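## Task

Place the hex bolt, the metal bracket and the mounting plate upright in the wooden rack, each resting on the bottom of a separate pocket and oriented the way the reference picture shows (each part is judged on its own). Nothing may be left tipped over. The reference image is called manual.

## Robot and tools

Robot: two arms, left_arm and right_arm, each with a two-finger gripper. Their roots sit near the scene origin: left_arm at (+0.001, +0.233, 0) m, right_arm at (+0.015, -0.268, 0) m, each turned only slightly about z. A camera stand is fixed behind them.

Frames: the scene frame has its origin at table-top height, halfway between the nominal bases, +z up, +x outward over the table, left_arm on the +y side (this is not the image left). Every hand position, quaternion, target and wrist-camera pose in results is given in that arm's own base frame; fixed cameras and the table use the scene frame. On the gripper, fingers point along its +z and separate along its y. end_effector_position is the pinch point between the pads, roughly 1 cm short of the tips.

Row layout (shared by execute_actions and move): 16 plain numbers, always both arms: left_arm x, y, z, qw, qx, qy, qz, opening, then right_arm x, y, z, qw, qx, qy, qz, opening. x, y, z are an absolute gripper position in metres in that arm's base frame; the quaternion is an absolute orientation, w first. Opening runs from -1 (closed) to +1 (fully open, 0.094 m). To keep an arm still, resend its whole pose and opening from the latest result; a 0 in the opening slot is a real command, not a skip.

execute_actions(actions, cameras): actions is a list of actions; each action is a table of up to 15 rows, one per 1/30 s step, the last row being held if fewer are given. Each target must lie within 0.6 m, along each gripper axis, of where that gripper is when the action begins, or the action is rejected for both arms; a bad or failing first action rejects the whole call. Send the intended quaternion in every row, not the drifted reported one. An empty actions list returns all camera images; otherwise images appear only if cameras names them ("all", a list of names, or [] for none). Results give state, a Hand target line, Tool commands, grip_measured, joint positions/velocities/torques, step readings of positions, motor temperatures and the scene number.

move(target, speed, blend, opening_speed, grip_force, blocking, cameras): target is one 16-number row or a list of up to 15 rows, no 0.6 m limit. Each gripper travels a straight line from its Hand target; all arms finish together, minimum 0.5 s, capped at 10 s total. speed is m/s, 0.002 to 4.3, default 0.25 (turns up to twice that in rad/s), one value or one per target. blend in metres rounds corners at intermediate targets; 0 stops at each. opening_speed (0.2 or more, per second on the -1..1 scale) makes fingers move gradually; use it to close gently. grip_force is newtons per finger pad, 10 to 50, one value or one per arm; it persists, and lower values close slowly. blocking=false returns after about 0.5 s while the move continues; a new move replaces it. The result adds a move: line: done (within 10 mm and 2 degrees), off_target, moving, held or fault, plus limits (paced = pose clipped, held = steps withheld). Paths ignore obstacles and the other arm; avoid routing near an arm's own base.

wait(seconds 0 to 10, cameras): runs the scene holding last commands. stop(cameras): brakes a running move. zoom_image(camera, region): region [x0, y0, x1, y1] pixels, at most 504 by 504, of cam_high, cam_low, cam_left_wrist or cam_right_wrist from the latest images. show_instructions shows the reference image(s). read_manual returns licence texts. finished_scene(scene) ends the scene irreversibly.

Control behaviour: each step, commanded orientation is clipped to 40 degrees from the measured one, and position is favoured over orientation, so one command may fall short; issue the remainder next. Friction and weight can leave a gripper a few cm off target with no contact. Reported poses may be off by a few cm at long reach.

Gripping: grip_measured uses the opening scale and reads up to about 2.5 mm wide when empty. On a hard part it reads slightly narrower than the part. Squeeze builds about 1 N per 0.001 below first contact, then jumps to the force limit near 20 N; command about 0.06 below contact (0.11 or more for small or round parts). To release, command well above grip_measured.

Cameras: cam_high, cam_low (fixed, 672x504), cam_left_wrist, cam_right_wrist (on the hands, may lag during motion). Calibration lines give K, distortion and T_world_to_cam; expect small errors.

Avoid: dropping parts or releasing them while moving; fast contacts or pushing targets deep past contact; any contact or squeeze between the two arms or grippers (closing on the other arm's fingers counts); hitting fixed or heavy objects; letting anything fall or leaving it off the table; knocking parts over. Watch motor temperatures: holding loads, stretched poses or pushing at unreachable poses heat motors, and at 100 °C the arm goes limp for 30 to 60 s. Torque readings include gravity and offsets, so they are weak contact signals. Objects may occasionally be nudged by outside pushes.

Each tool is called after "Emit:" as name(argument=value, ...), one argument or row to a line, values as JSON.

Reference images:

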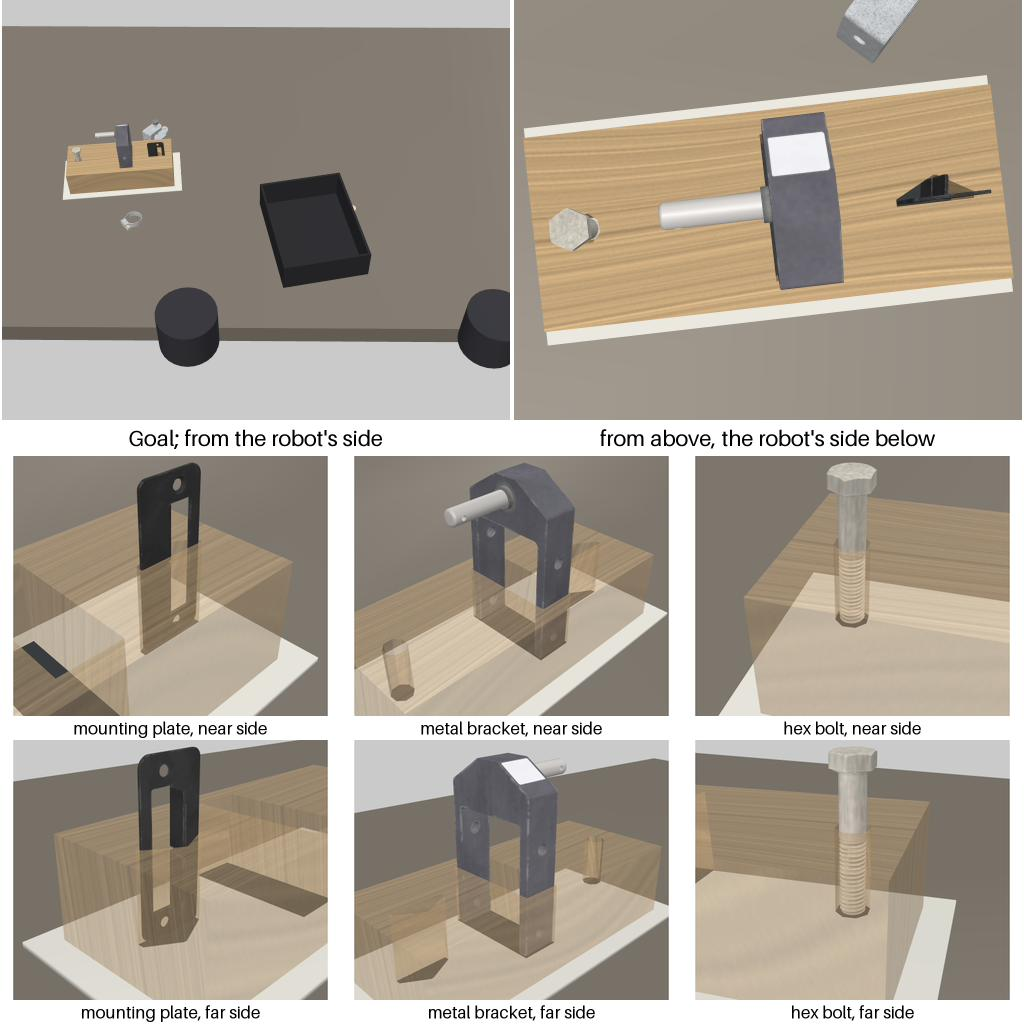

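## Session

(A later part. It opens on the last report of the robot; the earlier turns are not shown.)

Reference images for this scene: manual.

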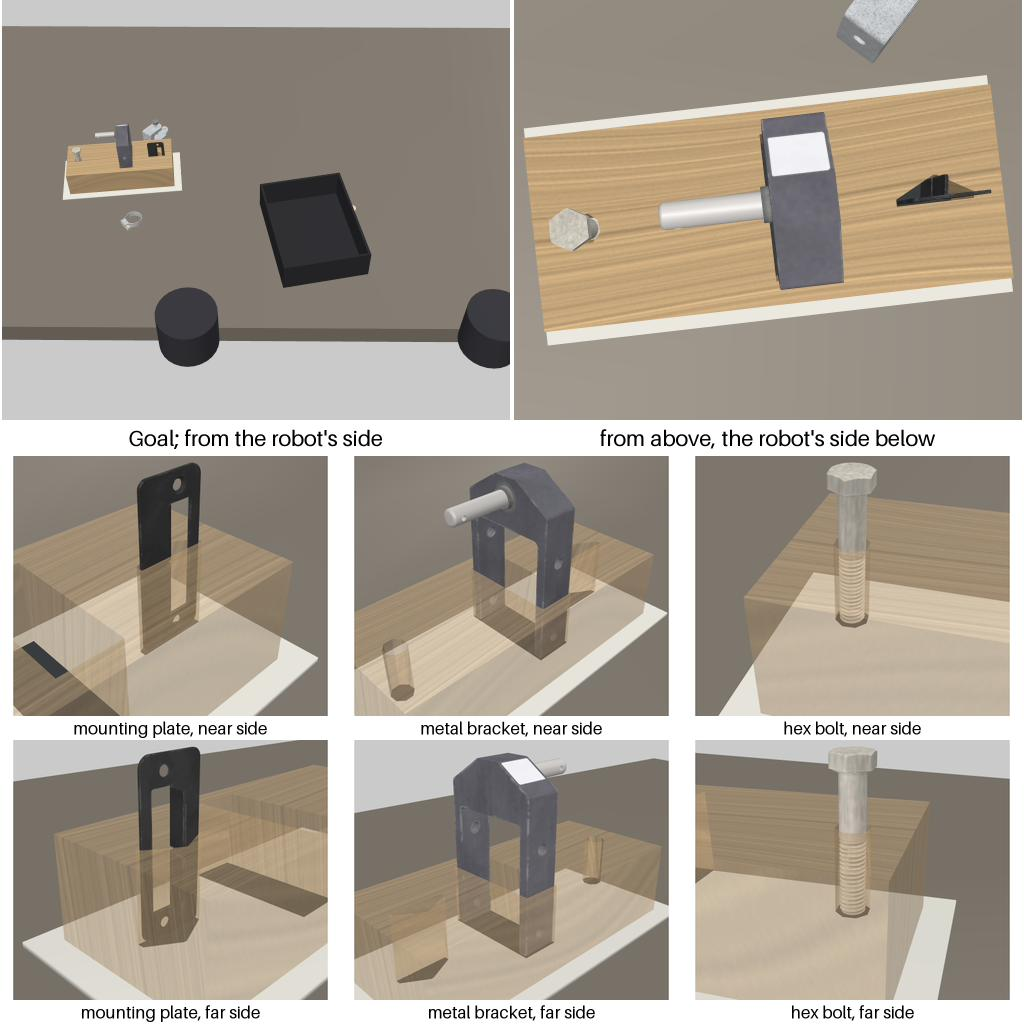

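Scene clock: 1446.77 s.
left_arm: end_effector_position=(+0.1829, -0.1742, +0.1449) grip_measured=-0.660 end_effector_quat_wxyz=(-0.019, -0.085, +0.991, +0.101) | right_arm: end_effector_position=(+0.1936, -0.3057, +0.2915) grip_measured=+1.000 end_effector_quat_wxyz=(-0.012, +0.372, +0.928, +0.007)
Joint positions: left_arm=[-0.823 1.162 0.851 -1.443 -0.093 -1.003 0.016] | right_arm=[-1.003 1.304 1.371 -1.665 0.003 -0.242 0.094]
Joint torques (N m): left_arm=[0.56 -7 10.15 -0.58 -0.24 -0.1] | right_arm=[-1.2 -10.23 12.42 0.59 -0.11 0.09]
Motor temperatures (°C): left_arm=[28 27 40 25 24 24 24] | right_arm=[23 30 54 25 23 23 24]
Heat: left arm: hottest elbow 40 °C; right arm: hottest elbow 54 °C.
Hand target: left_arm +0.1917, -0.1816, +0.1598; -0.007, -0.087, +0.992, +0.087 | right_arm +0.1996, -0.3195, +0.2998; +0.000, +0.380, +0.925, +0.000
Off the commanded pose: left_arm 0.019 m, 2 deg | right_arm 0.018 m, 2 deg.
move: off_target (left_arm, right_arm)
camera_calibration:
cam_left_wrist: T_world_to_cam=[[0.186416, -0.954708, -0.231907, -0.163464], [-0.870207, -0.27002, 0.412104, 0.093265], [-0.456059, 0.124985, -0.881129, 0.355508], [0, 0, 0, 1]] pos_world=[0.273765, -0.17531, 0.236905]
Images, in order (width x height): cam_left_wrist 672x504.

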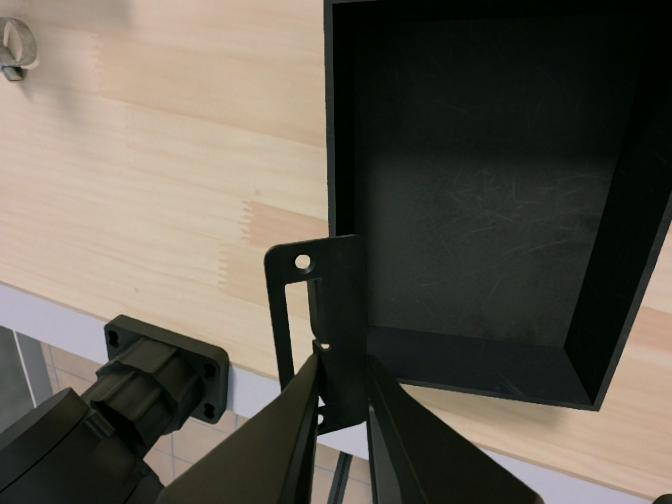

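Emit:
move(
  target=[
    [0.30,-0.12,0.20,-0.0382,-0.4368,0.8954,0.0783,-0.98,0.20,-0.32,0.30,0,0.38,0.925,0,1],
    [0.42,-0.04,0.12,-0.0642,-0.7346,0.6730,0.0589,-0.98,0.20,-0.32,0.30,0,0.38,0.925,0,1],
    [0.42,-0.04,0.035,-0.0642,-0.7346,0.6730,0.0589,-0.98,0.20,-0.32,0.30,0,0.38,0.925,0,1],
  ],
  blend=[0.04,0,0],
  speed=[0.25,0.25,0.12],
  cameras=["cam_left_wrist","cam_low"],
)

Emit:
zoom_image(
  camera="cam_low",
  region=[360, 200, 560, 340],
)

Scene clock: 1471.57 s.
left_arm: end_effector_position=(+0.4198, -0.0415, +0.0447) grip_measured=-0.660 end_effector_quat_wxyz=(+0.059, +0.729, -0.680, -0.053) | right_arm: end_effector_position=(+0.1936, -0.3057, +0.2915) grip_measured=+1.000 end_effector_quat_wxyz=(-0.012, +0.372, +0.928, +0.007)
Joint positions: left_arm=[-0.086 1.705 1.131 -1.155 0.027 -1.725 0.016] | right_arm=[-1.003 1.304 1.371 -1.665 0.003 -0.242 0.094]
Joint torques (N m): left_arm=[0.62 -11.4 6.19 -0.28 0 -0.21] | right_arm=[-1.26 -10.23 12.44 0.58 -0.11 0.09]
Heat: left arm: hottest elbow 43 °C; right arm: hottest elbow 54 °C.
Hand target: left_arm +0.4198, -0.0400, +0.0352; +0.064, +0.734, -0.673, -0.059 | right_arm +0.1996, -0.3195, +0.2998; +0.000, +0.380, +0.925, +0.000
Off the commanded pose: left_arm 0.010 m, 1 deg | right_arm 0.018 m, 2 deg.
move: off_target (right_arm)
camera_calibration:
cam_left_wrist: T_world_to_cam=[[0.977923, 0.0929093, -0.187175, -0.394988], [0.162284, -0.901959, 0.400168, -0.0826073], [-0.131644, -0.421709, -0.897124, 0.200524], [0, 0, 0, 1]] pos_world=[0.426072, 0.0467524, 0.13902]
Images, in order (width x height): cam_low 672x504, cam_left_wrist 672x504.

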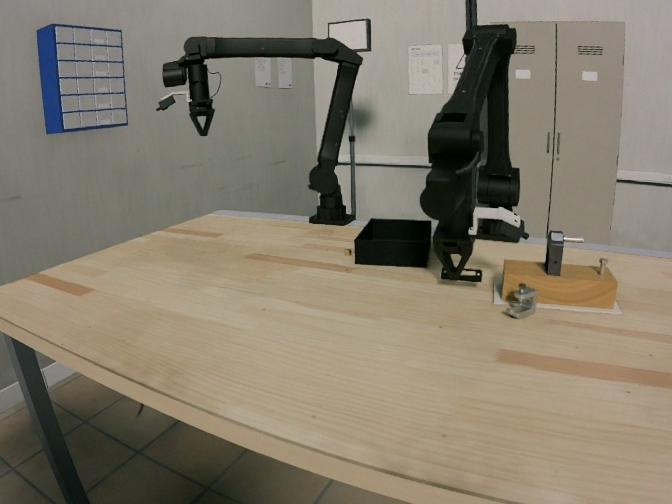

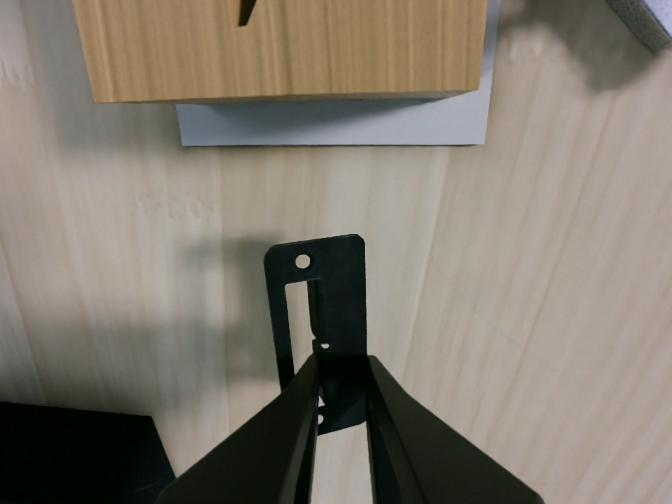

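Scaled by 2.520 from the camera's 672x504 image, which has a finer 960x720 frame.

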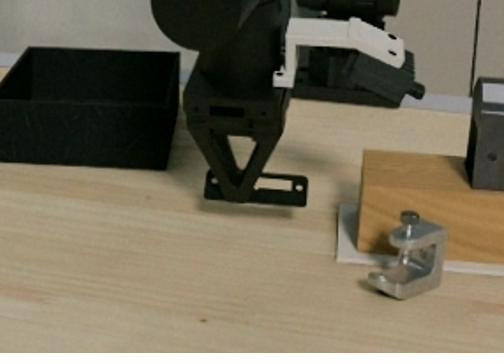

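Emit:
move(
  target=[
    [0.419,-0.04,0.012,-0.0642,-0.7346,0.6730,0.0589,-0.98,0.20,-0.32,0.30,0,0.38,0.925,0,1],
  ],
  speed=0.05,
  cameras=["cam_left_wrist","cam_low"],
)

Emit:
zoom_image(
  camera="cam_low",
  region=[410, 230, 510, 310],
)

Scene clock: 1480.33 s.
left_arm: end_effector_position=(+0.4203, -0.0415, +0.0229) grip_measured=-0.660 end_effector_quat_wxyz=(+0.058, +0.730, -0.680, -0.052) | right_arm: end_effector_position=(+0.1936, -0.3057, +0.2915) grip_measured=+1.000 end_effector_quat_wxyz=(-0.012, +0.372, +0.928, +0.007)
Joint positions: left_arm=[-0.086 1.737 1.108 -1.095 0.027 -1.726 0.016] | right_arm=[-1.003 1.304 1.371 -1.665 0.003 -0.242 0.094]
Joint torques (N m): left_arm=[0.56 -11.11 5.91 -0.28 -0.01 -0.22] | right_arm=[-1.2 -10.23 12.44 0.59 -0.11 0.09]
Heat: left arm: hottest elbow 43 °C; right arm: hottest elbow 54 °C.
Hand target: left_arm +0.4188, -0.0400, +0.0122; +0.064, +0.735, -0.673, -0.059 | right_arm +0.1996, -0.3195, +0.2998; +0.000, +0.380, +0.925, +0.000
Off the commanded pose: left_arm 0.011 m, 1 deg | right_arm 0.018 m, 2 deg.
move: off_target (left_arm, right_arm)
camera_calibration:
cam_left_wrist: T_world_to_cam=[[0.978522, 0.0931729, -0.183886, -0.399913], [0.161206, -0.901833, 0.400886, -0.0735467], [-0.128482, -0.421919, -0.897483, 0.179699], [0, 0, 0, 1]] pos_world=[0.426268, 0.0467528, 0.117223]
Images, in order (width x height): cam_low 672x504, cam_left_wrist 672x504.

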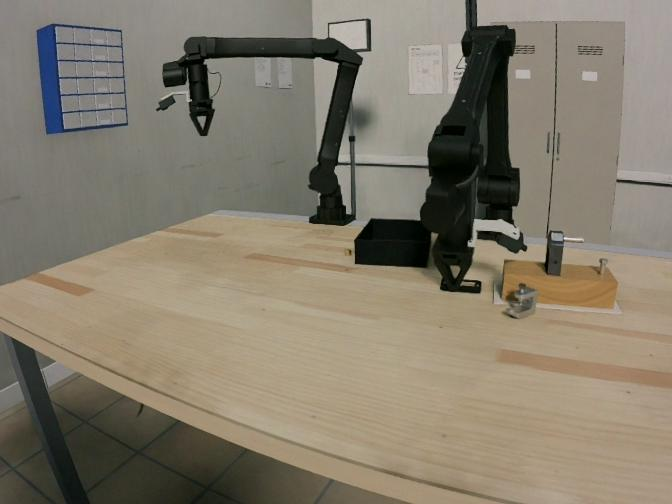

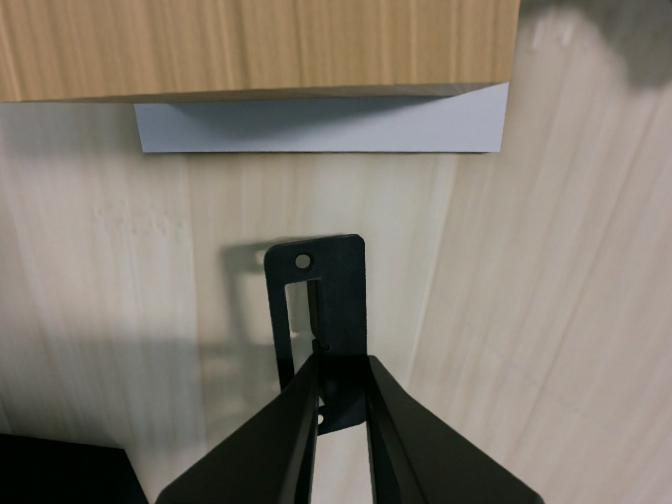

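Scaled by 5.040 from the camera's 672x504 image, which has a finer 960x720 frame.

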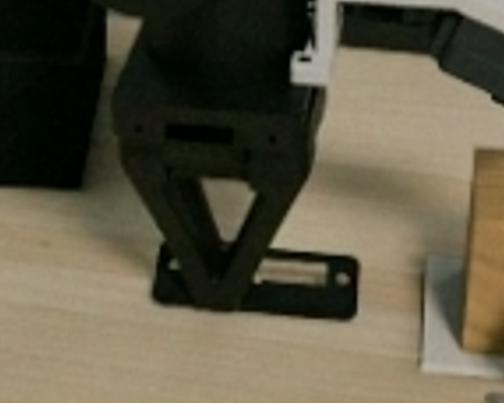

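Emit:
move(
  target=[
    [0.419,-0.04,0.004,-0.0642,-0.7346,0.6730,0.0589,-0.98,0.20,-0.32,0.30,0,0.38,0.925,0,1],
    [0.419,-0.04,0.006,-0.0642,-0.7346,0.6730,0.0589,-0.57,0.20,-0.32,0.30,0,0.38,0.925,0,1],
    [0.424,-0.041,0.05,-0.0642,-0.7346,0.6730,0.0589,-0.57,0.20,-0.32,0.30,0,0.38,0.925,0,1],
    [0.40,-0.06,0.16,0,-0.7373,0.6756,0,-0.5,0.20,-0.32,0.30,0,0.38,0.925,0,1],
  ],
  speed=[0.05,0.05,0.06,0.2],
  opening_speed=0.6,
  cameras=["cam_left_wrist","cam_low"],
)

Emit:
zoom_image(
  camera="cam_low",
  region=[410, 230, 510, 310],
)

Scene clock: 1493.50 s.
left_arm: end_effector_position=(+0.3943, -0.0565, +0.1517) grip_measured=-0.503 end_effector_quat_wxyz=(+0.005, +0.736, -0.677, -0.005) | right_arm: end_effector_position=(+0.1936, -0.3057, +0.2915) grip_measured=+1.000 end_effector_quat_wxyz=(-0.012, +0.372, +0.928, +0.007)
Joint positions: left_arm=[-0.14 1.434 1.128 -1.278 0.002 -1.794 0.023] | right_arm=[-1.003 1.304 1.371 -1.665 0.003 -0.242 0.094]
Joint torques (N m): left_arm=[-0.15 -10.05 9.28 -0.38 -0.21 -0.19] | right_arm=[-1.2 -10.23 12.45 0.61 -0.11 0.09]
Heat: left arm: hottest elbow 42 °C; right arm: hottest elbow 54 °C.
Hand target: left_arm +0.3998, -0.0600, +0.1599; +0.000, +0.737, -0.676, +0.000 | right_arm +0.1996, -0.3195, +0.2998; +0.000, +0.380, +0.925, +0.000
Off the commanded pose: left_arm 0.011 m, 1 deg | right_arm 0.018 m, 2 deg.
move: off_target (left_arm, right_arm); target 2's new opening was sent with left_arm's hand 0.015 m and 2 deg from that target; target 4's new opening was sent with left_arm's hand 0.011 m and 1 deg from that target
camera_calibration:
cam_left_wrist: T_world_to_cam=[[0.993424, 0.106245, -0.0426613, -0.37586], [0.114399, -0.906267, 0.406931, -0.117181], [0.00457185, -0.409136, -0.912462, 0.236126], [0, 0, 0, 1]] pos_world=[0.385714, 0.0303435, 0.247106]
Images, in order (width x height): cam_low 672x504, cam_left_wrist 672x504.

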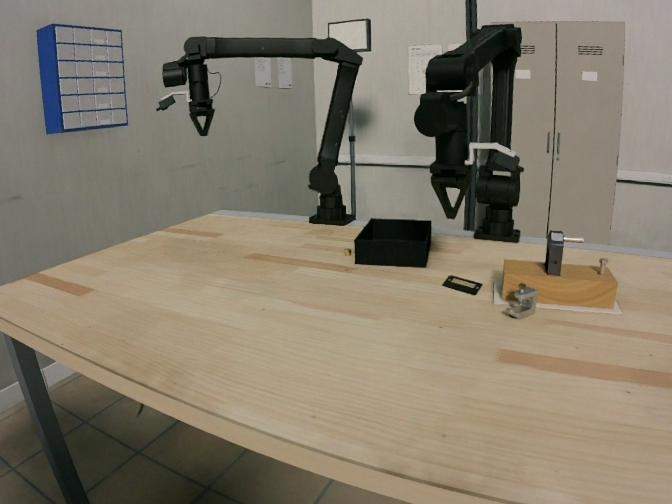

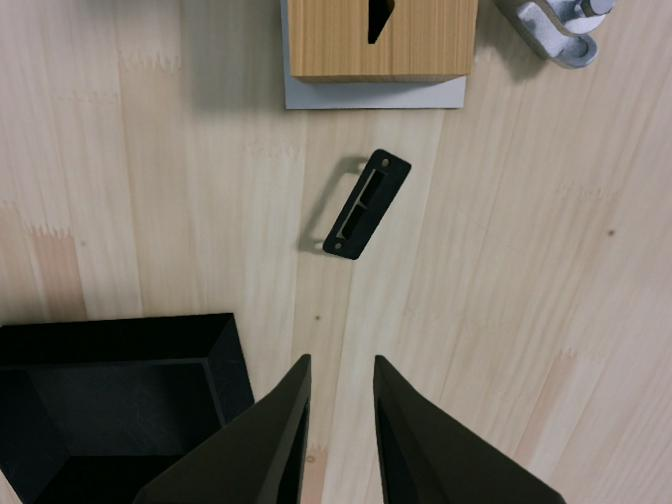

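Scaled by 5.040 from the camera's 672x504 image, which has a finer 960x720 frame.

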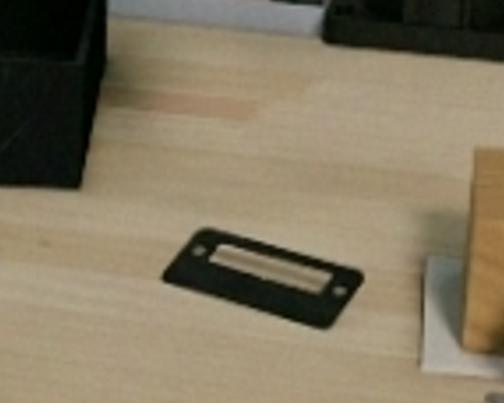

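Emit:
move(
  target=[
    [0.38,-0.06,0.18,0,-0.2588,0.9659,0,-0.5,0.20,-0.32,0.30,0,0.38,0.925,0,1],
    [0.38,-0.06,0.18,0,0.342,0.9397,0,-0.5,0.20,-0.32,0.30,0,0.38,0.925,0,1],
    [0.397,-0.068,0.11,-0.099,0.8091,0.5613,0.1427,-0.5,0.20,-0.32,0.30,0,0.38,0.925,0,1],
  ],
  speed=0.6,
  blend=[0.03,0.03,0],
  cameras=["cam_left_wrist"],
)

Emit:
zoom_image(
  camera="cam_left_wrist",
  region=[220, 220, 480, 460],
)

Scene clock: 1522.07 s.
left_arm: end_effector_position=(+0.3971, -0.0661, +0.1167) grip_measured=-0.502 end_effector_quat_wxyz=(-0.095, +0.804, +0.569, +0.146) | right_arm: end_effector_position=(+0.1936, -0.3057, +0.2915) grip_measured=+1.000 end_effector_quat_wxyz=(-0.012, +0.372, +0.928, +0.007)
Joint positions: left_arm=[-0.312 1.456 1.023 -1.114 -0.35 1.602 0.023] | right_arm=[-1.003 1.304 1.371 -1.665 0.003 -0.242 0.094]
Joint torques (N m): left_arm=[-0.21 -9.23 6.86 0.2 -0.09 0.01] | right_arm=[-1.26 -10.29 12.44 0.59 -0.11 0.1]
Heat: left arm: hottest elbow 44 °C; right arm: hottest elbow 54 °C.
Hand target: left_arm +0.3969, -0.0681, +0.1101; -0.099, +0.809, +0.561, +0.143 | right_arm +0.1996, -0.3195, +0.2998; +0.000, +0.380, +0.925, +0.000
Off the commanded pose: left_arm 0.007 m, 1 deg | right_arm 0.018 m, 2 deg.
move: off_target (right_arm)
camera_calibration:
cam_left_wrist: T_world_to_cam=[[-0.945435, 0.322258, -0.0479956, 0.405696], [0.199809, 0.689833, 0.69585, -0.074108], [0.257352, 0.648291, -0.716582, 0.146862], [0, 0, 0, 1]] pos_world=[0.360571, -0.174826, 0.176278]
Images, in order (width x height): cam_left_wrist 672x504.

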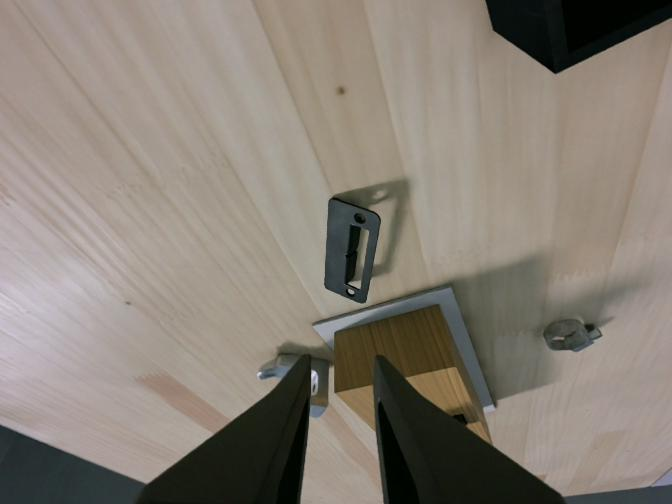

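Scaled by 1.938 from the camera's 672x504 image, which has a finer 960x720 frame.

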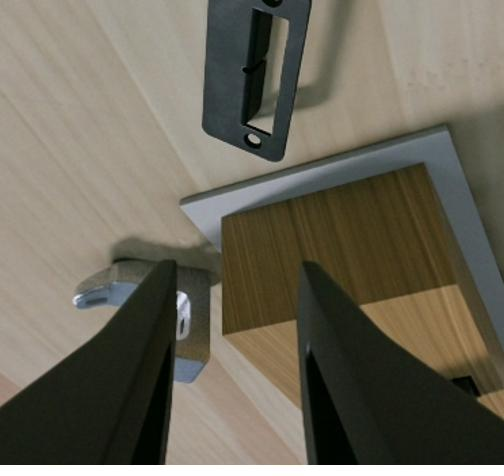

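Emit:
move(
  target=[
    [0.408,-0.047,0.055,-0.0920,0.8351,0.5219,0.1473,-0.5,0.20,-0.32,0.30,0,0.38,0.925,0,1],
  ],
  speed=0.12,
  cameras=["cam_left_wrist"],
)

Emit:
zoom_image(
  camera="cam_left_wrist",
  region=[240, 200, 460, 420],
)

Scene clock: 1544.20 s.
left_arm: end_effector_position=(+0.4075, -0.0498, +0.0639) grip_measured=-0.502 end_effector_quat_wxyz=(-0.086, +0.833, +0.525, +0.153) | right_arm: end_effector_position=(+0.1936, -0.3057, +0.2915) grip_measured=+1.000 end_effector_quat_wxyz=(-0.012, +0.372, +0.928, +0.007)
Joint positions: left_arm=[-0.264 1.514 0.927 -0.899 -0.344 1.767 0.023] | right_arm=[-1.003 1.304 1.371 -1.665 0.003 -0.242 0.094]
Joint torques (N m): left_arm=[0.67 -8.94 6.38 0.18 -0.01 0.01] | right_arm=[-1.26 -10.23 12.44 0.59 -0.11 0.09]
Heat: left arm: hottest elbow 42 °C; right arm: hottest elbow 54 °C.
Hand target: left_arm +0.4078, -0.0471, +0.0551; -0.092, +0.835, +0.522, +0.147 | right_arm +0.1996, -0.3195, +0.2998; +0.000, +0.380, +0.925, +0.000
Off the commanded pose: left_arm 0.009 m, 1 deg | right_arm 0.018 m, 2 deg.
move: off_target (right_arm)
camera_calibration:
cam_left_wrist: T_world_to_cam=[[-0.90504, 0.422063, -0.0525794, 0.396501], [0.268844, 0.663473, 0.698231, -0.0803163], [0.329583, 0.617792, -0.713939, 0.064642], [0, 0, 0, 1]] pos_world=[0.359137, -0.153996, 0.123078]
Images, in order (width x height): cam_left_wrist 672x504.

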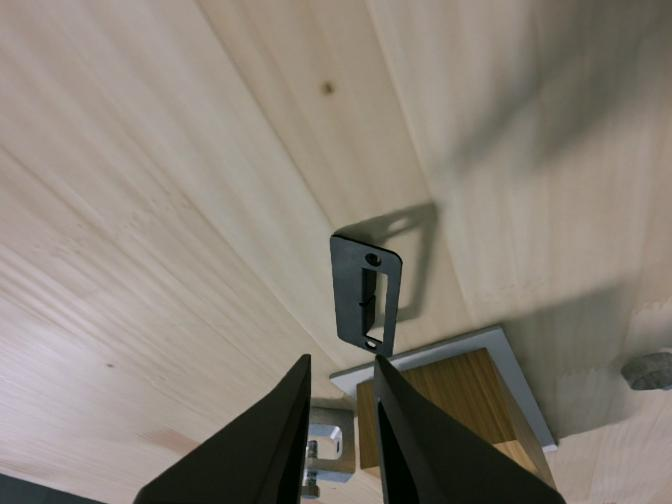

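Scaled by 2.291 from the camera's 672x504 image, which has a finer 960x720 frame.

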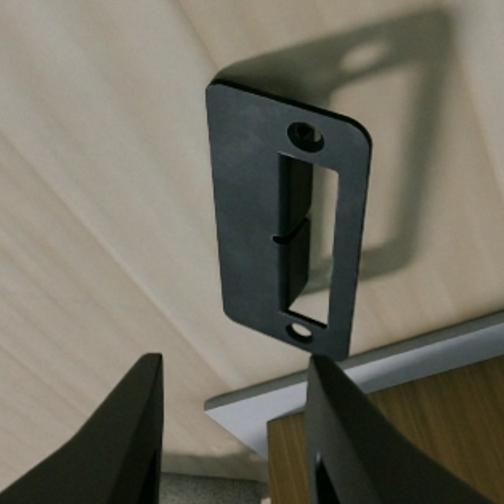

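Emit:
move(
  target=[
    [0.423,-0.046,0.043,-0.2357,0.8384,0.4884,0.0544,-0.45,0.20,-0.32,0.30,0,0.38,0.925,0,1],
  ],
  speed=0.12,
  cameras=["cam_left_wrist"],
)

Emit:
zoom_image(
  camera="cam_left_wrist",
  region=[240, 220, 460, 440],
)

Scene clock: 1574.90 s.
left_arm: end_effector_position=(+0.4130, -0.0412, +0.0446) grip_measured=-0.452 end_effector_quat_wxyz=(-0.234, +0.839, +0.488, +0.053) | right_arm: end_effector_position=(+0.1936, -0.3057, +0.2915) grip_measured=+1.000 end_effector_quat_wxyz=(-0.012, +0.372, +0.928, +0.007)
Joint positions: left_arm=[-0.264 1.762 1.149 -1.233 -0.404 1.768 0.026] | right_arm=[-1.003 1.304 1.371 -1.665 0.003 -0.242 0.094]
Joint torques (N m): left_arm=[0.09 -10.87 8.38 -0.9 -0.24 -0.13] | right_arm=[-1.2 -10.29 12.44 0.59 -0.11 0.09]
Motor temperatures (°C): left_arm=[28 28 41 25 24 24 23] | right_arm=[23 29 55 25 23 23 24]
Heat: left arm: hottest elbow 41 °C; right arm: hottest elbow 55 °C.
Hand target: left_arm +0.4227, -0.0461, +0.0431; -0.235, +0.839, +0.488, +0.055 | right_arm +0.1996, -0.3195, +0.2998; +0.000, +0.380, +0.925, +0.000
Off the commanded pose: left_arm 0.011 m, 0 deg | right_arm 0.018 m, 2 deg.
move: off_target (left_arm, right_arm)
camera_calibration:
cam_left_wrist: T_world_to_cam=[[-0.859634, 0.408249, 0.307185, 0.361366], [0.501129, 0.556656, 0.662574, -0.172653], [0.0994986, 0.72351, -0.683106, 0.141823], [0, 0, 0, 1]] pos_world=[0.383052, -0.15403, 0.100269]
Images, in order (width x height): cam_left_wrist 672x504.

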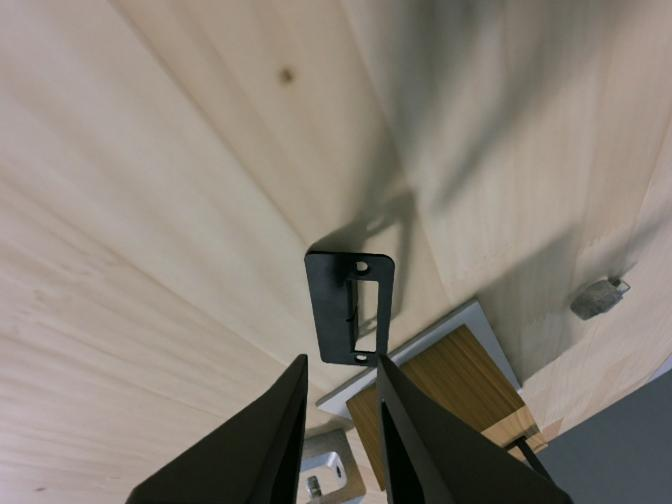

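Scaled by 2.291 from the camera's 672x504 image, which has a finer 960x720 frame.

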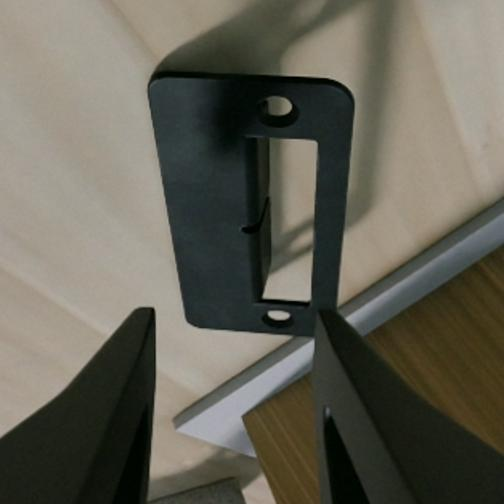

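Emit:
move(
  target=[
    [0.420,-0.055,0.041,-0.2357,0.8384,0.4884,0.0544,-0.45,0.20,-0.32,0.30,0,0.38,0.925,0,1],
    [0.4155,-0.044,0.028,-0.2357,0.8384,0.4884,0.0544,-0.45,0.20,-0.32,0.30,0,0.38,0.925,0,1],
  ],
  speed=0.06,
  cameras=["cam_left_wrist"],
)

Emit:
zoom_image(
  camera="cam_left_wrist",
  region=[240, 220, 460, 440],
)

Scene clock: 1589.97 s.
left_arm: end_effector_position=(+0.4172, -0.0490, +0.0410) grip_measured=-0.452 end_effector_quat_wxyz=(-0.226, +0.839, +0.491, +0.064) | right_arm: end_effector_position=(+0.1936, -0.3057, +0.2915) grip_measured=+1.000 end_effector_quat_wxyz=(-0.012, +0.372, +0.928, +0.007)
Joint positions: left_arm=[-0.28 1.767 1.149 -1.208 -0.404 1.751 0.026] | right_arm=[-1.003 1.304 1.371 -1.665 0.003 -0.242 0.094]
Joint torques (N m): left_arm=[0.91 -11.05 5.68 -0.25 -0.21 -0.01] | right_arm=[-1.26 -10.29 12.42 0.59 -0.11 0.09]
Motor temperatures (°C): left_arm=[28 28 42 25 24 24 23] | right_arm=[23 29 55 25 23 23 24]
Heat: left arm: hottest elbow 42 °C; right arm: hottest elbow 55 °C.
Hand target: left_arm +0.4151, -0.0441, +0.0284; -0.236, +0.838, +0.488, +0.054 | right_arm +0.1996, -0.3195, +0.2998; +0.000, +0.380, +0.925, +0.000
Off the commanded pose: left_arm 0.014 m, 2 deg | right_arm 0.018 m, 2 deg.
move: off_target (left_arm, right_arm)
camera_calibration:
cam_left_wrist: T_world_to_cam=[[-0.867049, 0.409802, 0.28335, 0.373473], [0.484066, 0.558306, 0.673776, -0.161389], [0.117919, 0.721358, -0.68245, 0.136797], [0, 0, 0, 1]] pos_world=[0.385812, -0.161625, 0.096274]
Images, in order (width x height): cam_left_wrist 672x504.

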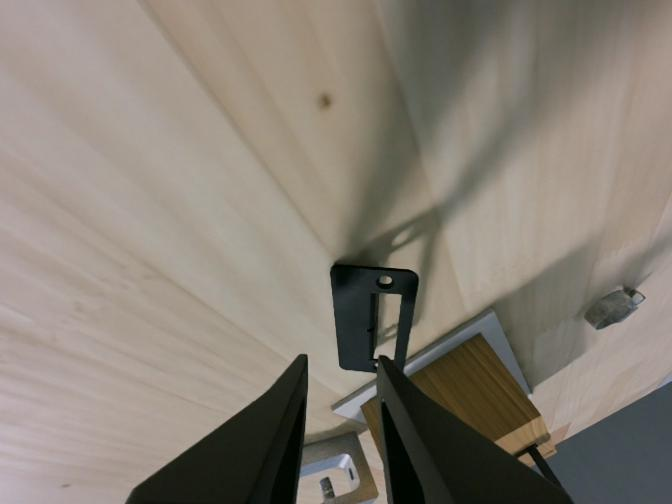

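Scaled by 2.291 from the camera's 672x504 image, which has a finer 960x720 frame.

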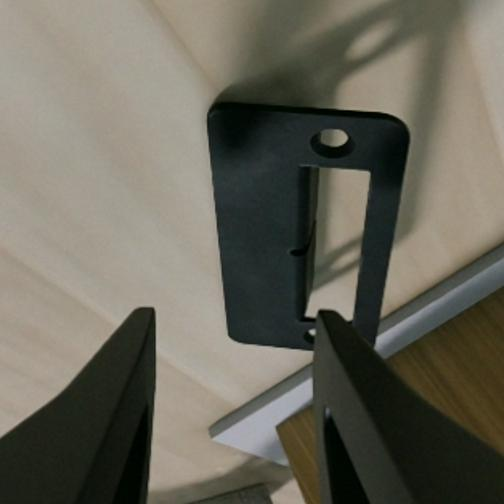

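Emit:
move(
  target=[
    [0.406,-0.051,0.036,-0.2357,0.8384,0.4884,0.0544,-0.45,0.20,-0.32,0.30,0,0.38,0.925,0,1],
  ],
  speed=0.06,
  cameras=["cam_left_wrist"],
)

Emit:
zoom_image(
  camera="cam_left_wrist",
  region=[240, 220, 460, 440],
)

Scene clock: 1601.17 s.
left_arm: end_effector_position=(+0.4110, -0.0480, +0.0378) grip_measured=-0.452 end_effector_quat_wxyz=(-0.231, +0.839, +0.489, +0.059) | right_arm: end_effector_position=(+0.1936, -0.3057, +0.2915) grip_measured=+1.000 end_effector_quat_wxyz=(-0.012, +0.372, +0.928, +0.007)
Joint positions: left_arm=[-0.281 1.767 1.136 -1.21 -0.403 1.751 0.026] | right_arm=[-1.003 1.304 1.371 -1.665 0.003 -0.242 0.094]
Joint torques (N m): left_arm=[-0.79 -13.57 5.56 -0.96 -0.05 -0.16] | right_arm=[-1.2 -10.29 12.44 0.59 -0.11 0.09]
Motor temperatures (°C): left_arm=[28 28 42 25 24 24 23] | right_arm=[23 29 55 25 23 23 24]
Heat: left arm: hottest elbow 42 °C; right arm: hottest elbow 55 °C.
Hand target: left_arm +0.4061, -0.0509, +0.0361; -0.236, +0.838, +0.488, +0.054 | right_arm +0.1996, -0.3195, +0.2998; +0.000, +0.380, +0.925, +0.000
Off the commanded pose: left_arm 0.006 m, 1 deg | right_arm 0.018 m, 2 deg.
move: off_target (right_arm)
camera_calibration:
cam_left_wrist: T_world_to_cam=[[-0.862823, 0.409112, 0.296923, 0.366339], [0.493751, 0.556119, 0.668537, -0.160744], [0.108382, 0.723435, -0.681832, 0.138573], [0, 0, 0, 1]] pos_world=[0.380434, -0.16073, 0.0931723]
Images, in order (width x height): cam_left_wrist 672x504.

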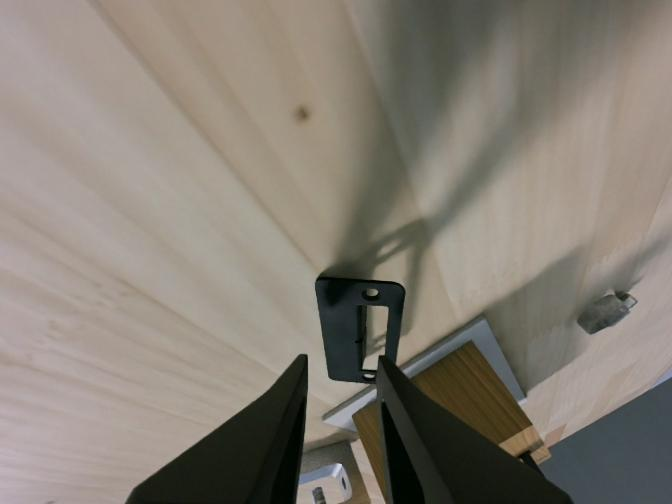

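Scaled by 2.291 from the camera's 672x504 image, which has a finer 960x720 frame.

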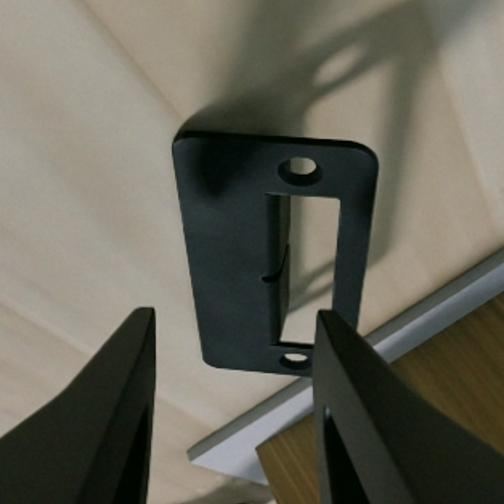

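Emit:
move(
  target=[
    [0.4035,-0.036,0.016,-0.2357,0.8384,0.4884,0.0544,-0.45,0.20,-0.32,0.30,0,0.38,0.925,0,1],
  ],
  speed=0.05,
  cameras=["cam_left_wrist"],
)

Emit:
zoom_image(
  camera="cam_left_wrist",
  region=[240, 250, 460, 470],
)

Scene clock: 1611.67 s.
left_arm: end_effector_position=(+0.4052, -0.0402, +0.0252) grip_measured=-0.452 end_effector_quat_wxyz=(-0.229, +0.837, +0.492, +0.061) | right_arm: end_effector_position=(+0.1936, -0.3057, +0.2915) grip_measured=+1.000 end_effector_quat_wxyz=(-0.012, +0.372, +0.928, +0.007)
Joint positions: left_arm=[-0.268 1.767 1.096 -1.159 -0.407 1.757 0.026] | right_arm=[-1.003 1.304 1.371 -1.665 0.003 -0.242 0.094]
Joint torques (N m): left_arm=[0.91 -11.28 5.35 -0.36 -0.24 0.06] | right_arm=[-1.26 -10.23 12.44 0.59 -0.11 0.09]
Motor temperatures (°C): left_arm=[28 29 41 25 24 24 23] | right_arm=[23 29 55 25 23 23 24]
Heat: left arm: hottest elbow 41 °C; right arm: hottest elbow 55 °C.
Hand target: left_arm +0.4033, -0.0360, +0.0162; -0.236, +0.838, +0.489, +0.054 | right_arm +0.1996, -0.3195, +0.2998; +0.000, +0.380, +0.925, +0.000
Off the commanded pose: left_arm 0.010 m, 1 deg | right_arm 0.018 m, 2 deg.
move: off_target (right_arm)
camera_calibration:
cam_left_wrist: T_world_to_cam=[[-0.867983, 0.403469, 0.289512, 0.363907], [0.484338, 0.559093, 0.672927, -0.149877], [0.109641, 0.724311, -0.680699, 0.124392], [0, 0, 0, 1]] pos_world=[0.374817, -0.153129, 0.0801743]
Images, in order (width x height): cam_left_wrist 672x504.

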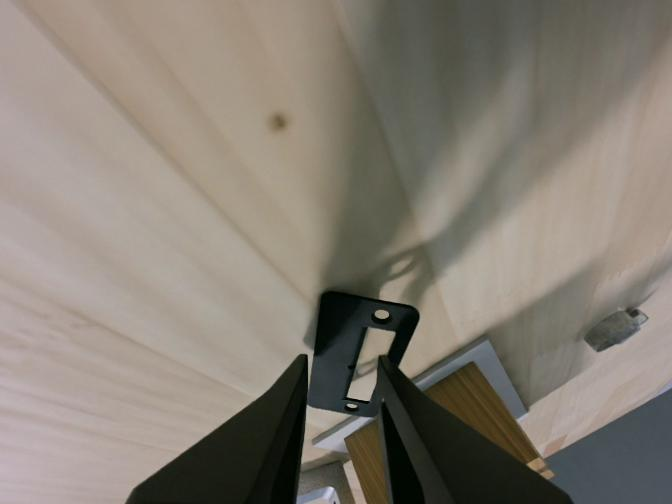

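Scaled by 2.291 from the camera's 672x504 image, which has a finer 960x720 frame.

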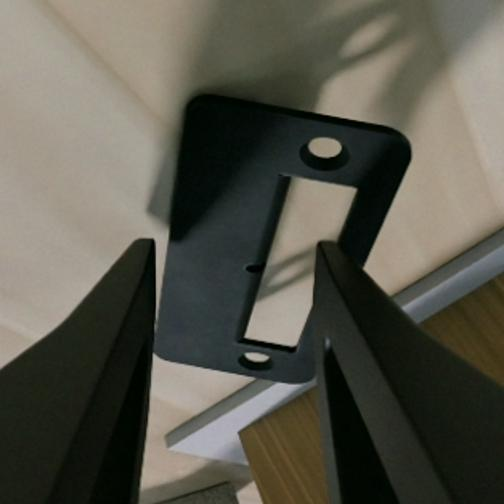

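Emit:
move(
  target=[
    [0.4035,-0.038,0.015,-0.2357,0.8384,0.4884,0.0544,-0.45,0.20,-0.32,0.30,0,0.38,0.925,0,1],
    [0.4035,-0.038,0.015,-0.2357,0.8384,0.4884,0.0544,-0.98,0.20,-0.32,0.30,0,0.38,0.925,0,1],
  ],
  speed=0.05,
  opening_speed=0.5,
  cameras=["cam_left_wrist"],
)

Emit:
zoom_image(
  camera="cam_left_wrist",
  region=[240, 250, 460, 470],
)

Scene clock: 1622.90 s.
left_arm: end_effector_position=(+0.4052, -0.0402, +0.0252) grip_measured=-0.977 end_effector_quat_wxyz=(-0.229, +0.838, +0.492, +0.061) | right_arm: end_effector_position=(+0.1936, -0.3057, +0.2915) grip_measured=+1.000 end_effector_quat_wxyz=(-0.012, +0.372, +0.928, +0.007)
Joint positions: left_arm=[-0.268 1.767 1.096 -1.159 -0.407 1.758 0.001] | right_arm=[-1.003 1.304 1.371 -1.665 0.003 -0.242 0.094]
Joint torques (N m): left_arm=[0.85 -11.4 5.46 -0.28 -0.18 0.01] | right_arm=[-1.26 -10.23 12.44 0.59 -0.11 0.09]
Motor temperatures (°C): left_arm=[28 29 40 25 24 24 23] | right_arm=[23 29 55 25 23 23 24]
Heat: left arm: hottest elbow 40 °C; right arm: hottest elbow 55 °C.
Hand target: left_arm +0.4033, -0.0380, +0.0153; -0.236, +0.838, +0.488, +0.054 | right_arm +0.1996, -0.3195, +0.2998; +0.000, +0.380, +0.925, +0.000
Off the commanded pose: left_arm 0.011 m, 1 deg | right_arm 0.018 m, 2 deg.
move: off_target (left_arm, right_arm); target 2's new opening was sent with left_arm's hand 0.011 m and 1 deg from that target
camera_calibration:
cam_left_wrist: T_world_to_cam=[[-0.867619, 0.404045, 0.289801, 0.363749], [0.484944, 0.558841, 0.672701, -0.150076], [0.109849, 0.724185, -0.6808, 0.124314], [0, 0, 0, 1]] pos_world=[0.374718, -0.153129, 0.0801742]
Images, in order (width x height): cam_left_wrist 672x504.

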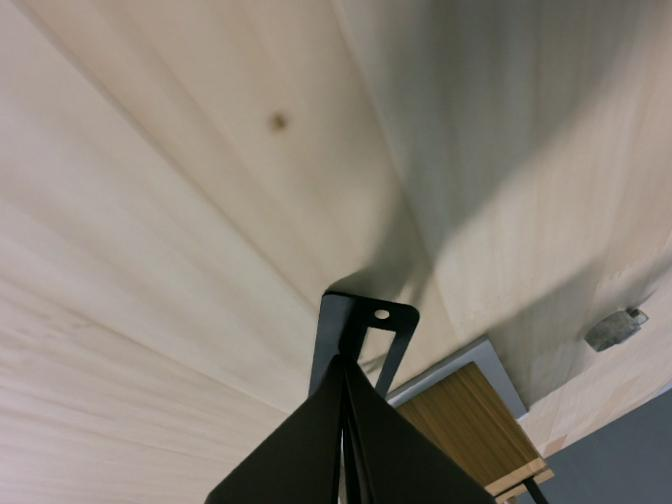

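Scaled by 2.291 from the camera's 672x504 image, which has a finer 960x720 frame.

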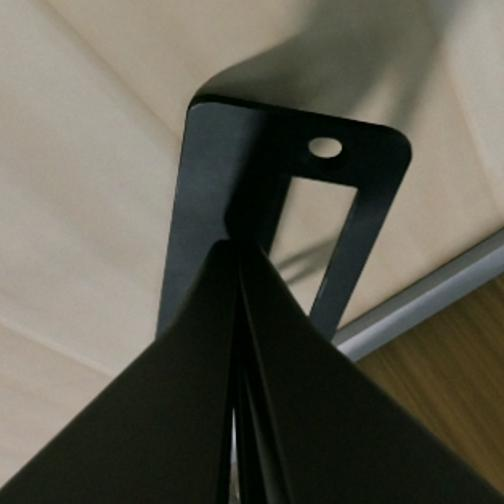

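Emit:
move(
  target=[
    [0.4065,-0.047,0.033,-0.2357,0.8384,0.4884,0.0544,-0.98,0.20,-0.32,0.30,0,0.38,0.925,0,1],
    [0.409,-0.048,0.033,-0.2357,0.8384,0.4884,0.0544,-0.45,0.20,-0.32,0.30,0,0.38,0.925,0,1],
  ],
  speed=0.06,
  cameras=["cam_left_wrist"],
)

Emit:
zoom_image(
  camera="cam_left_wrist",
  region=[240, 250, 460, 470],
)

Scene clock: 1637.70 s.
left_arm: end_effector_position=(+0.3985, -0.0407, +0.0291) grip_measured=-0.453 end_effector_quat_wxyz=(-0.241, +0.839, +0.486, +0.049) | right_arm: end_effector_position=(+0.1936, -0.3057, +0.2915) grip_measured=+1.000 end_effector_quat_wxyz=(-0.012, +0.372, +0.928, +0.007)
Joint positions: left_arm=[-0.273 1.767 1.102 -1.201 -0.405 1.758 0.026] | right_arm=[-1.003 1.304 1.371 -1.665 0.003 -0.242 0.094]
Joint torques (N m): left_arm=[-0.21 -11.81 7.87 -1.1 -0.05 -0.15] | right_arm=[-1.2 -10.23 12.44 0.59 -0.11 0.1]
Motor temperatures (°C): left_arm=[28 29 39 25 24 24 23] | right_arm=[23 29 55 25 23 23 24]
Heat: left arm: hottest elbow 39 °C; right arm: hottest elbow 55 °C.
Hand target: left_arm +0.4087, -0.0480, +0.0331; -0.235, +0.839, +0.488, +0.054 | right_arm +0.1996, -0.3195, +0.2998; +0.000, +0.380, +0.925, +0.000
Off the commanded pose: left_arm 0.013 m, 1 deg | right_arm 0.018 m, 2 deg.
move: off_target (left_arm, right_arm); target 2's new opening was sent with left_arm's hand 0.013 m and 1 deg from that target
camera_calibration:
cam_left_wrist: T_world_to_cam=[[-0.855205, 0.405543, 0.322738, 0.351304], [0.510531, 0.5518, 0.65945, -0.159316], [0.0893483, 0.728733, -0.678944, 0.136516], [0, 0, 0, 1]] pos_world=[0.369575, -0.154042, 0.084369]
Images, in order (width x height): cam_left_wrist 672x504.

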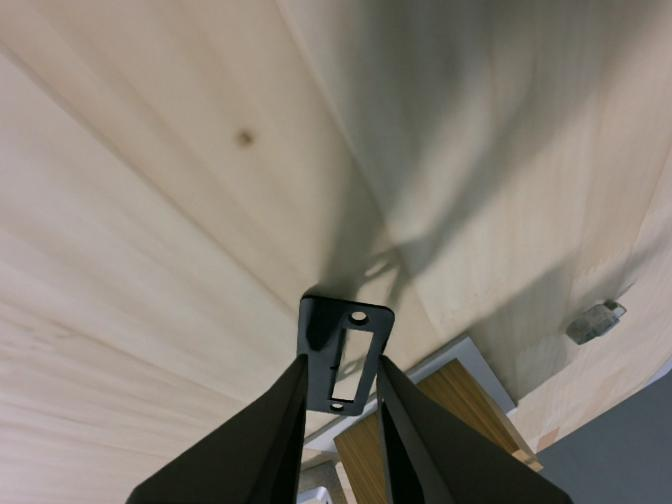

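Scaled by 2.291 from the camera's 672x504 image, which has a finer 960x720 frame.

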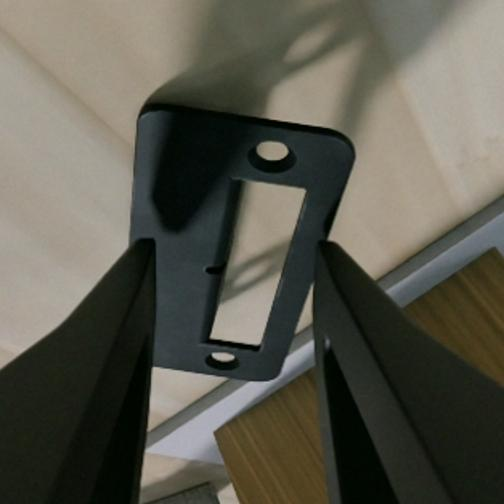

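Emit:
move(
  target=[
    [0.414,-0.056,0.045,-0.2301,0.8778,0.4134,0.0748,-0.45,0.20,-0.32,0.30,0,0.38,0.925,0,1],
    [0.410,-0.048,0.028,-0.2301,0.8778,0.4134,0.0748,-0.45,0.20,-0.32,0.30,0,0.38,0.925,0,1],
  ],
  speed=0.06,
  cameras=["cam_left_wrist"],
)

Emit:
zoom_image(
  camera="cam_left_wrist",
  region=[240, 250, 460, 470],
)

Scene clock: 1656.63 s.
left_arm: end_effector_position=(+0.4098, -0.0504, +0.0303) grip_measured=-0.452 end_effector_quat_wxyz=(-0.230, +0.876, +0.417, +0.075) | right_arm: end_effector_position=(+0.1936, -0.3057, +0.2915) grip_measured=+1.000 end_effector_quat_wxyz=(-0.012, +0.372, +0.928, +0.007)
Joint positions: left_arm=[-0.302 1.747 1.084 -1.124 -0.441 1.903 0.026] | right_arm=[-1.003 1.304 1.371 -1.665 0.003 -0.242 0.094]
Joint torques (N m): left_arm=[0.79 -12.98 5.44 -0.4 -0.27 0.07] | right_arm=[-1.2 -10.23 12.44 0.61 -0.11 0.09]
Motor temperatures (°C): left_arm=[28 29 39 25 24 24 23] | right_arm=[23 29 55 25 23 23 24]
Heat: left arm: hottest elbow 39 °C; right arm: hottest elbow 55 °C.
Hand target: left_arm +0.4101, -0.0480, +0.0281; -0.230, +0.878, +0.414, +0.075 | right_arm +0.1996, -0.3195, +0.2998; +0.000, +0.380, +0.925, +0.000
Off the commanded pose: left_arm 0.003 m, 0 deg | right_arm 0.018 m, 2 deg.
move: off_target (right_arm)
camera_calibration:
cam_left_wrist: T_world_to_cam=[[-0.7814, 0.543811, 0.306076, 0.341653], [0.583575, 0.46308, 0.667081, -0.19517], [0.221028, 0.699876, -0.679206, 0.0879712], [0, 0, 0, 1]] pos_world=[0.36142, -0.156985, 0.0853725]
Images, in order (width x height): cam_left_wrist 672x504.

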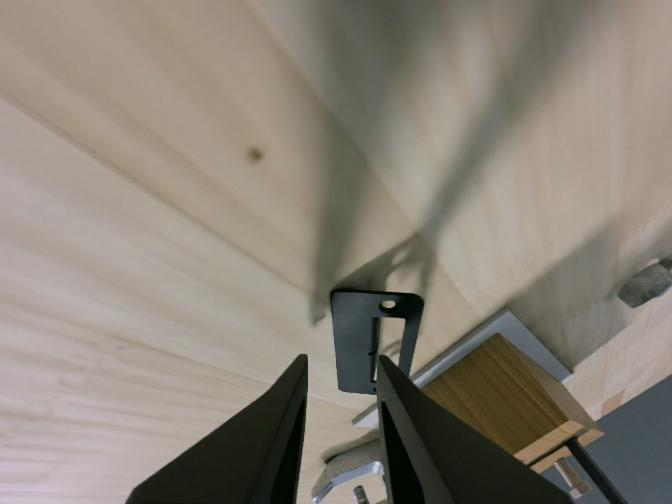

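Scaled by 2.291 from the camera's 672x504 image, which has a finer 960x720 frame.

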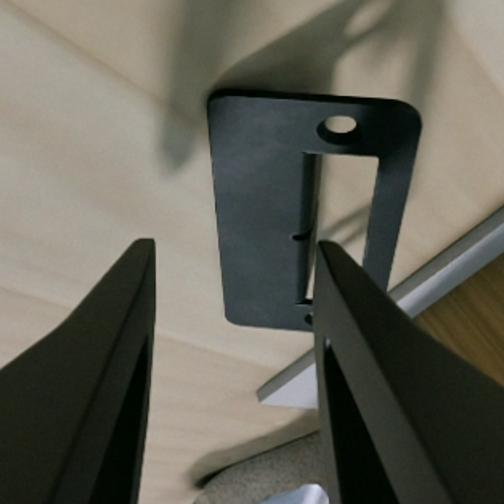

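Emit:
move(
  target=[
    [0.4055,-0.0375,0.006,-0.2301,0.8778,0.4134,0.0748,-0.45,0.20,-0.32,0.30,0,0.38,0.925,0,1],
  ],
  speed=0.05,
  cameras=["cam_left_wrist"],
)

Emit:
zoom_image(
  camera="cam_left_wrist",
  region=[240, 250, 460, 470],
)

Scene clock: 1668.60 s.
left_arm: end_effector_position=(+0.4103, -0.0463, +0.0210) grip_measured=-0.452 end_effector_quat_wxyz=(-0.224, +0.879, +0.413, +0.085) | right_arm: end_effector_position=(+0.1936, -0.3057, +0.2915) grip_measured=+1.000 end_effector_quat_wxyz=(-0.012, +0.372, +0.928, +0.007)
Joint positions: left_arm=[-0.295 1.747 1.055 -1.067 -0.449 1.925 0.026] | right_arm=[-1.003 1.304 1.371 -1.665 0.003 -0.242 0.094]
Joint torques (N m): left_arm=[1.73 -11.28 4.31 0.16 -0.1 0.06] | right_arm=[-1.26 -10.23 12.44 0.59 -0.11 0.09]
Motor temperatures (°C): left_arm=[28 29 39 25 24 24 23] | right_arm=[23 29 55 25 23 23 24]
Heat: left arm: hottest elbow 39 °C; right arm: hottest elbow 55 °C.
Hand target: left_arm +0.4050, -0.0377, +0.0067; -0.230, +0.878, +0.414, +0.075 | right_arm +0.1996, -0.3195, +0.2998; +0.000, +0.380, +0.925, +0.000
Off the commanded pose: left_arm 0.018 m, 1 deg | right_arm 0.018 m, 2 deg.
move: off_target (left_arm, right_arm)
camera_calibration:
cam_left_wrist: T_world_to_cam=[[-0.779661, 0.555322, 0.289389, 0.342878], [0.576609, 0.45641, 0.677652, -0.188829], [0.244235, 0.695203, -0.676048, 0.068845], [0, 0, 0, 1]] pos_world=[0.359394, -0.152086, 0.0752777]
Images, in order (width x height): cam_left_wrist 672x504.

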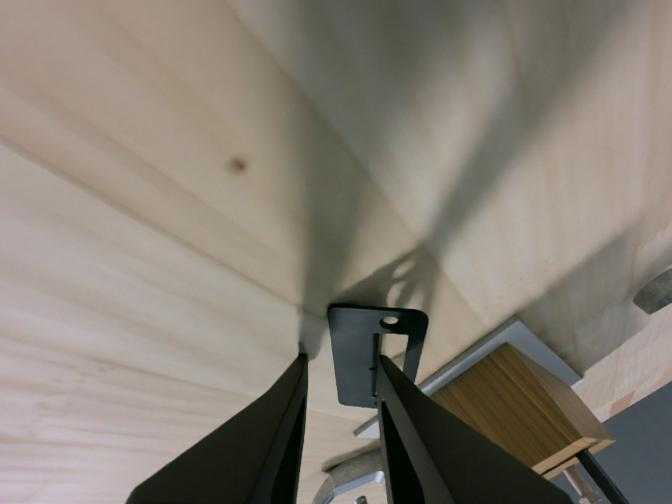

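Scaled by 2.291 from the camera's 672x504 image, which has a finer 960x720 frame.

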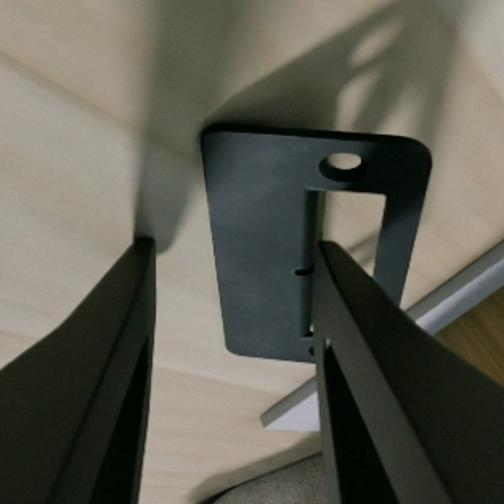

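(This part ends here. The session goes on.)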